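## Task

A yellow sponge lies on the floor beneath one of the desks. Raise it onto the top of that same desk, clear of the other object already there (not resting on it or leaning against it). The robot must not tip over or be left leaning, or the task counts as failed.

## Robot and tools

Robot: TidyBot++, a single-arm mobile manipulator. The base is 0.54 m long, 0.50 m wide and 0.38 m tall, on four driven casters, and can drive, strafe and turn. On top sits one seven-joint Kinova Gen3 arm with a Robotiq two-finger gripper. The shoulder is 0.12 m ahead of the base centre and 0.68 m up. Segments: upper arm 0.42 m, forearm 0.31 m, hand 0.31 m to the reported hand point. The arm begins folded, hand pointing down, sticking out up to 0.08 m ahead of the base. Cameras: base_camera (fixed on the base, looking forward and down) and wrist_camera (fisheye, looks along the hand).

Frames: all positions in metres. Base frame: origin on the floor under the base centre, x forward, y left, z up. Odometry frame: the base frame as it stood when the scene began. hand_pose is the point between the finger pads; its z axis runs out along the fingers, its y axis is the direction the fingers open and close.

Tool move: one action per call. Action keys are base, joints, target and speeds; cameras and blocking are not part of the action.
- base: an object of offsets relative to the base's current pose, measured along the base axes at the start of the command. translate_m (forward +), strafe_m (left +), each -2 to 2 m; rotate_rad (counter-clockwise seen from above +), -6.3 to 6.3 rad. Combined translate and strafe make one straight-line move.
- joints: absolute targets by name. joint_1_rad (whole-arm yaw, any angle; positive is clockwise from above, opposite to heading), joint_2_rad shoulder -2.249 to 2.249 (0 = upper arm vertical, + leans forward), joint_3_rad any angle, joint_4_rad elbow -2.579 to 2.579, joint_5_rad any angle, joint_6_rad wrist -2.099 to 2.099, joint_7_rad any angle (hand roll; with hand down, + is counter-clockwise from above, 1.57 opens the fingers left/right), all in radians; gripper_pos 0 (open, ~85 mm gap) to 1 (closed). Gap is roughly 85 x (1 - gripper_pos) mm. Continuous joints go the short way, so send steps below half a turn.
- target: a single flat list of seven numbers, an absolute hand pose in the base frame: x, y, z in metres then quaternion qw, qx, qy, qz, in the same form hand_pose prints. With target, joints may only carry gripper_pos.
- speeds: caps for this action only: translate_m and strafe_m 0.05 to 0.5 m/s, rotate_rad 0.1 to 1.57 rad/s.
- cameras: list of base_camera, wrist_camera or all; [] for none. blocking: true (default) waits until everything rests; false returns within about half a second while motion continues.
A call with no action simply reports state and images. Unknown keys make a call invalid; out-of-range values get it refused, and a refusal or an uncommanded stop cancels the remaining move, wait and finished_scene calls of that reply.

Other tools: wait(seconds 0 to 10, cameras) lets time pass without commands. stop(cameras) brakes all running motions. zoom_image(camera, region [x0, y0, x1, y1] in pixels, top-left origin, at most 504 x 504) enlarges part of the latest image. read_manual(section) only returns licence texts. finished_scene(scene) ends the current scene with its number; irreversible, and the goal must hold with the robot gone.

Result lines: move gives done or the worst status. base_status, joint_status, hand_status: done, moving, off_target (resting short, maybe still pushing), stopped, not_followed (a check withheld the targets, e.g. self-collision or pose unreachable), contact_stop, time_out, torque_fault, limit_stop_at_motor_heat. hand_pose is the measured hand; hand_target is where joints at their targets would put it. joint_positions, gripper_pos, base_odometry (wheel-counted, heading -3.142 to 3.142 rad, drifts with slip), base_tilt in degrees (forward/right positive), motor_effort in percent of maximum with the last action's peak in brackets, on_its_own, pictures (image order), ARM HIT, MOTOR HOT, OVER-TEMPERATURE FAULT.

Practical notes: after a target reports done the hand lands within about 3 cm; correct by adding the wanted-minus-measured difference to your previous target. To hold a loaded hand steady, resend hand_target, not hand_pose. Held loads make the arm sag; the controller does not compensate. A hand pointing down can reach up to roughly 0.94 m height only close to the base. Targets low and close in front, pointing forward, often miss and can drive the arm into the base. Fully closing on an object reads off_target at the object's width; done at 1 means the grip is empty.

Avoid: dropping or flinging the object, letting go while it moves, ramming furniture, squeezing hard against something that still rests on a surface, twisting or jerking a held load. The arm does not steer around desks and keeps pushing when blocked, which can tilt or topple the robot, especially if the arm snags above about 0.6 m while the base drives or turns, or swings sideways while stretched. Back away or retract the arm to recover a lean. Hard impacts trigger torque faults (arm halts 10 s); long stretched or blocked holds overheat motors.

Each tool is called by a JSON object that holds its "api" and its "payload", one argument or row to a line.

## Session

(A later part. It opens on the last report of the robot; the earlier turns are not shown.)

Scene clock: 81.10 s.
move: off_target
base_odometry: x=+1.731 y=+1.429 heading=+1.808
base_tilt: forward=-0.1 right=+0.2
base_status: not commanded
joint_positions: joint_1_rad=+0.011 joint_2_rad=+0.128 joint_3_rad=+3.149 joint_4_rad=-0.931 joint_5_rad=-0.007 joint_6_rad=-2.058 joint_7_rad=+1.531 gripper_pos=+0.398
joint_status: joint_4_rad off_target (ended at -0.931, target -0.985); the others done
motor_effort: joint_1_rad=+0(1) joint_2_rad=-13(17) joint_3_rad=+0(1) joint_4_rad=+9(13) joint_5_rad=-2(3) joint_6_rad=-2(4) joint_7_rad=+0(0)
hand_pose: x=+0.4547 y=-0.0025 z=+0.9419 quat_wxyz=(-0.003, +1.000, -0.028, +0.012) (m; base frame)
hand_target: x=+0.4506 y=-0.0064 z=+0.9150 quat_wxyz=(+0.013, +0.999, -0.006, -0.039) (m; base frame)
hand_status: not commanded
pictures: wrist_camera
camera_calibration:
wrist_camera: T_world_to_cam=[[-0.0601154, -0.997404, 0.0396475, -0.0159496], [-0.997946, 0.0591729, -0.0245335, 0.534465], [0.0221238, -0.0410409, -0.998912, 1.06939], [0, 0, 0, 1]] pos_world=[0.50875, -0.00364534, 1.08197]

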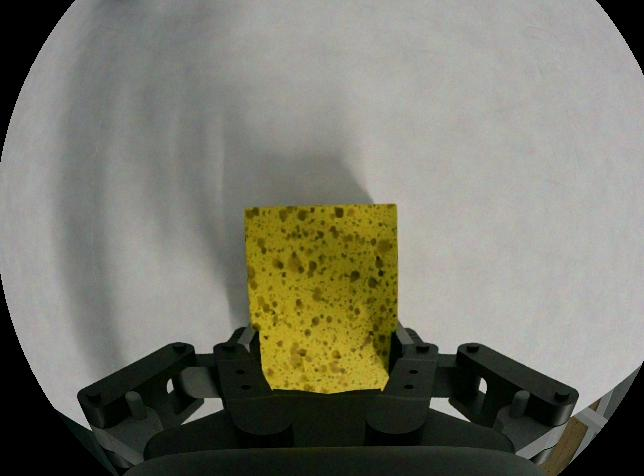

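Contact. Relax, release, retreat.

{"api": "move", "payload": {
  "joints": {"joint_2_rad": 0.15, "joint_4_rad": -0.95, "joint_6_rad": -2.08},
  "cameras": []
}}

{"api": "move", "payload": {
  "joints": {"gripper_pos": 0},
  "cameras": ["wrist_camera"]
}}

{"api": "move", "payload": {
  "joints": {"joint_2_rad": 0.05, "joint_4_rad": -0.82, "joint_6_rad": -2.08},
  "cameras": ["wrist_camera"]
}}

{"api": "move", "payload": {
  "joints": {"joint_2_rad": 0, "joint_4_rad": -0.7, "joint_6_rad": -1.9},
  "cameras": ["wrist_camera"]
}}

Scene clock: 83.67 s.
move: done
base_odometry: x=+1.731 y=+1.429 heading=+1.808
base_tilt: forward=-0.1 right=+0.2
base_status: not commanded
joint_positions: joint_1_rad=+0.011 joint_2_rad=+0.128 joint_3_rad=+3.149 joint_4_rad=-0.929 joint_5_rad=-0.007 joint_6_rad=-2.060 joint_7_rad=+1.531 gripper_pos=+0.398
joint_status: all done
motor_effort: joint_1_rad=+0(1) joint_2_rad=-15(16) joint_3_rad=-1(1) joint_4_rad=+12(13) joint_5_rad=-2(2) joint_6_rad=-2(2) joint_7_rad=+0(1)
hand_pose: x=+0.4544 y=-0.0025 z=+0.9424 quat_wxyz=(-0.003, +1.000, -0.028, +0.013) (m; base frame)
hand_target: x=+0.4500 y=-0.0063 z=+0.9295 quat_wxyz=(+0.013, +1.000, -0.007, -0.019) (m; base frame)
hand_status: not commanded
pictures: none
No camera images: "cameras" was empty.

Scene clock: 84.77 s.
move: done
base_odometry: x=+1.731 y=+1.429 heading=+1.808
base_tilt: forward=-0.1 right=+0.2
base_status: not commanded
joint_positions: joint_1_rad=+0.011 joint_2_rad=+0.132 joint_3_rad=+3.149 joint_4_rad=-0.938 joint_5_rad=-0.007 joint_6_rad=-2.060 joint_7_rad=+1.531 gripper_pos=+0.000
joint_status: all done
motor_effort: joint_1_rad=+0(1) joint_2_rad=-19(20) joint_3_rad=+0(1) joint_4_rad=+16(16) joint_5_rad=-1(2) joint_6_rad=+0(2) joint_7_rad=-1(1)
hand_pose: x=+0.4541 y=-0.0025 z=+0.9385 quat_wxyz=(-0.003, +1.000, -0.028, +0.006) (m; base frame)
hand_target: x=+0.4500 y=-0.0063 z=+0.9295 quat_wxyz=(+0.013, +1.000, -0.007, -0.019) (m; base frame)
hand_status: not commanded
pictures: wrist_camera
camera_calibration:
wrist_camera: T_world_to_cam=[[-0.0595854, -0.997412, 0.0402303, -0.0166141], [-0.998182, 0.0591701, -0.0114357, 0.521508], [0.00902563, -0.0408385, -0.999125, 1.07209], [0, 0, 0, 1]] pos_world=[0.509894, -0.00364604, 1.07779]

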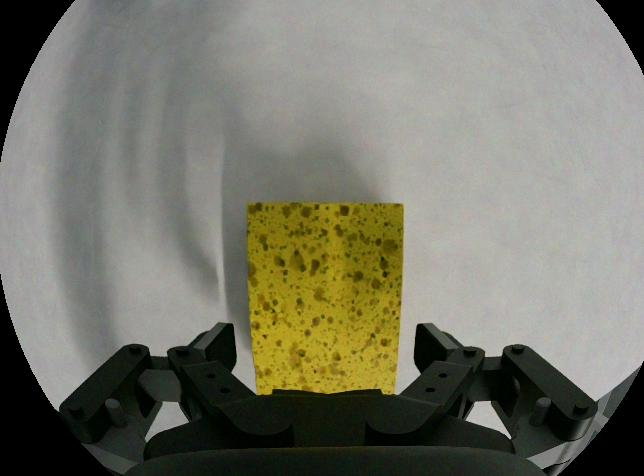

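Scene clock: 85.87 s.
move: done
base_odometry: x=+1.731 y=+1.429 heading=+1.808
base_tilt: forward=-0.1 right=+0.2
base_status: not commanded
joint_positions: joint_1_rad=+0.011 joint_2_rad=+0.048 joint_3_rad=+3.149 joint_4_rad=-0.830 joint_5_rad=-0.007 joint_6_rad=-2.060 joint_7_rad=+1.531 gripper_pos=+0.000
joint_status: all done
motor_effort: joint_1_rad=+1(1) joint_2_rad=-15(22) joint_3_rad=+0(1) joint_4_rad=+14(18) joint_5_rad=+0(2) joint_6_rad=+2(3) joint_7_rad=+0(1)
hand_pose: x=+0.4441 y=-0.0025 z=+0.9981 quat_wxyz=(-0.004, +0.994, -0.027, +0.102) (m; base frame)
hand_target: x=+0.4395 y=-0.0063 z=+0.9992 quat_wxyz=(+0.012, +0.995, -0.008, +0.096) (m; base frame)
hand_status: not commanded
pictures: wrist_camera
camera_calibration:
wrist_camera: T_world_to_cam=[[-0.0663777, -0.997313, 0.0310012, -0.00739321], [-0.977547, 0.058772, -0.202354, 0.693666], [0.199989, -0.043737, -0.978822, 1.0267], [0, 0, 0, 1]] pos_world=[0.472272, -0.00323672, 1.14555]

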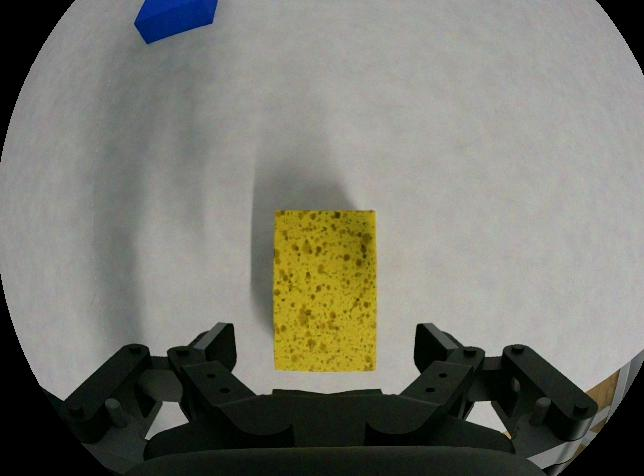

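Scene clock: 86.93 s.
move: done
base_odometry: x=+1.731 y=+1.429 heading=+1.808
base_tilt: forward=-0.1 right=+0.2
base_status: not commanded
joint_positions: joint_1_rad=+0.011 joint_2_rad=+0.006 joint_3_rad=+3.149 joint_4_rad=-0.712 joint_5_rad=-0.007 joint_6_rad=-1.934 joint_7_rad=+1.531 gripper_pos=+0.000
joint_status: all done
motor_effort: joint_1_rad=+0(1) joint_2_rad=-13(18) joint_3_rad=+0(1) joint_4_rad=+15(17) joint_5_rad=+0(2) joint_6_rad=+4(4) joint_7_rad=+0(1)
hand_pose: x=+0.4749 y=-0.0030 z=+1.0645 quat_wxyz=(-0.006, +0.970, -0.026, +0.242) (m; base frame)
hand_target: x=+0.4819 y=-0.0069 z=+1.0763 quat_wxyz=(+0.012, +0.963, -0.008, +0.267) (m; base frame)
hand_status: not commanded
pictures: wrist_camera
camera_calibration:
wrist_camera: T_world_to_cam=[[-0.0736826, -0.997166, 0.015174, 0.0123971], [-0.881199, 0.0579741, -0.469178, 0.975483], [0.466968, -0.0479415, -0.882973, 0.856611], [0, 0, 0, 1]] pos_world=[0.460498, -0.00312352, 1.21385]

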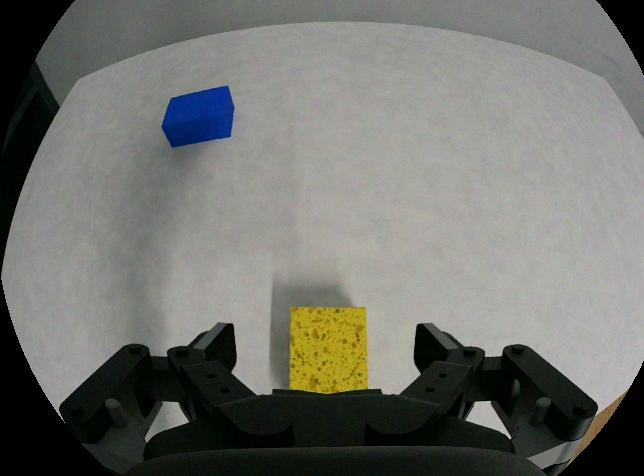

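{"api": "finished_scene", "payload": {
  "scene": 3
}}

The scene is finished: the task was done.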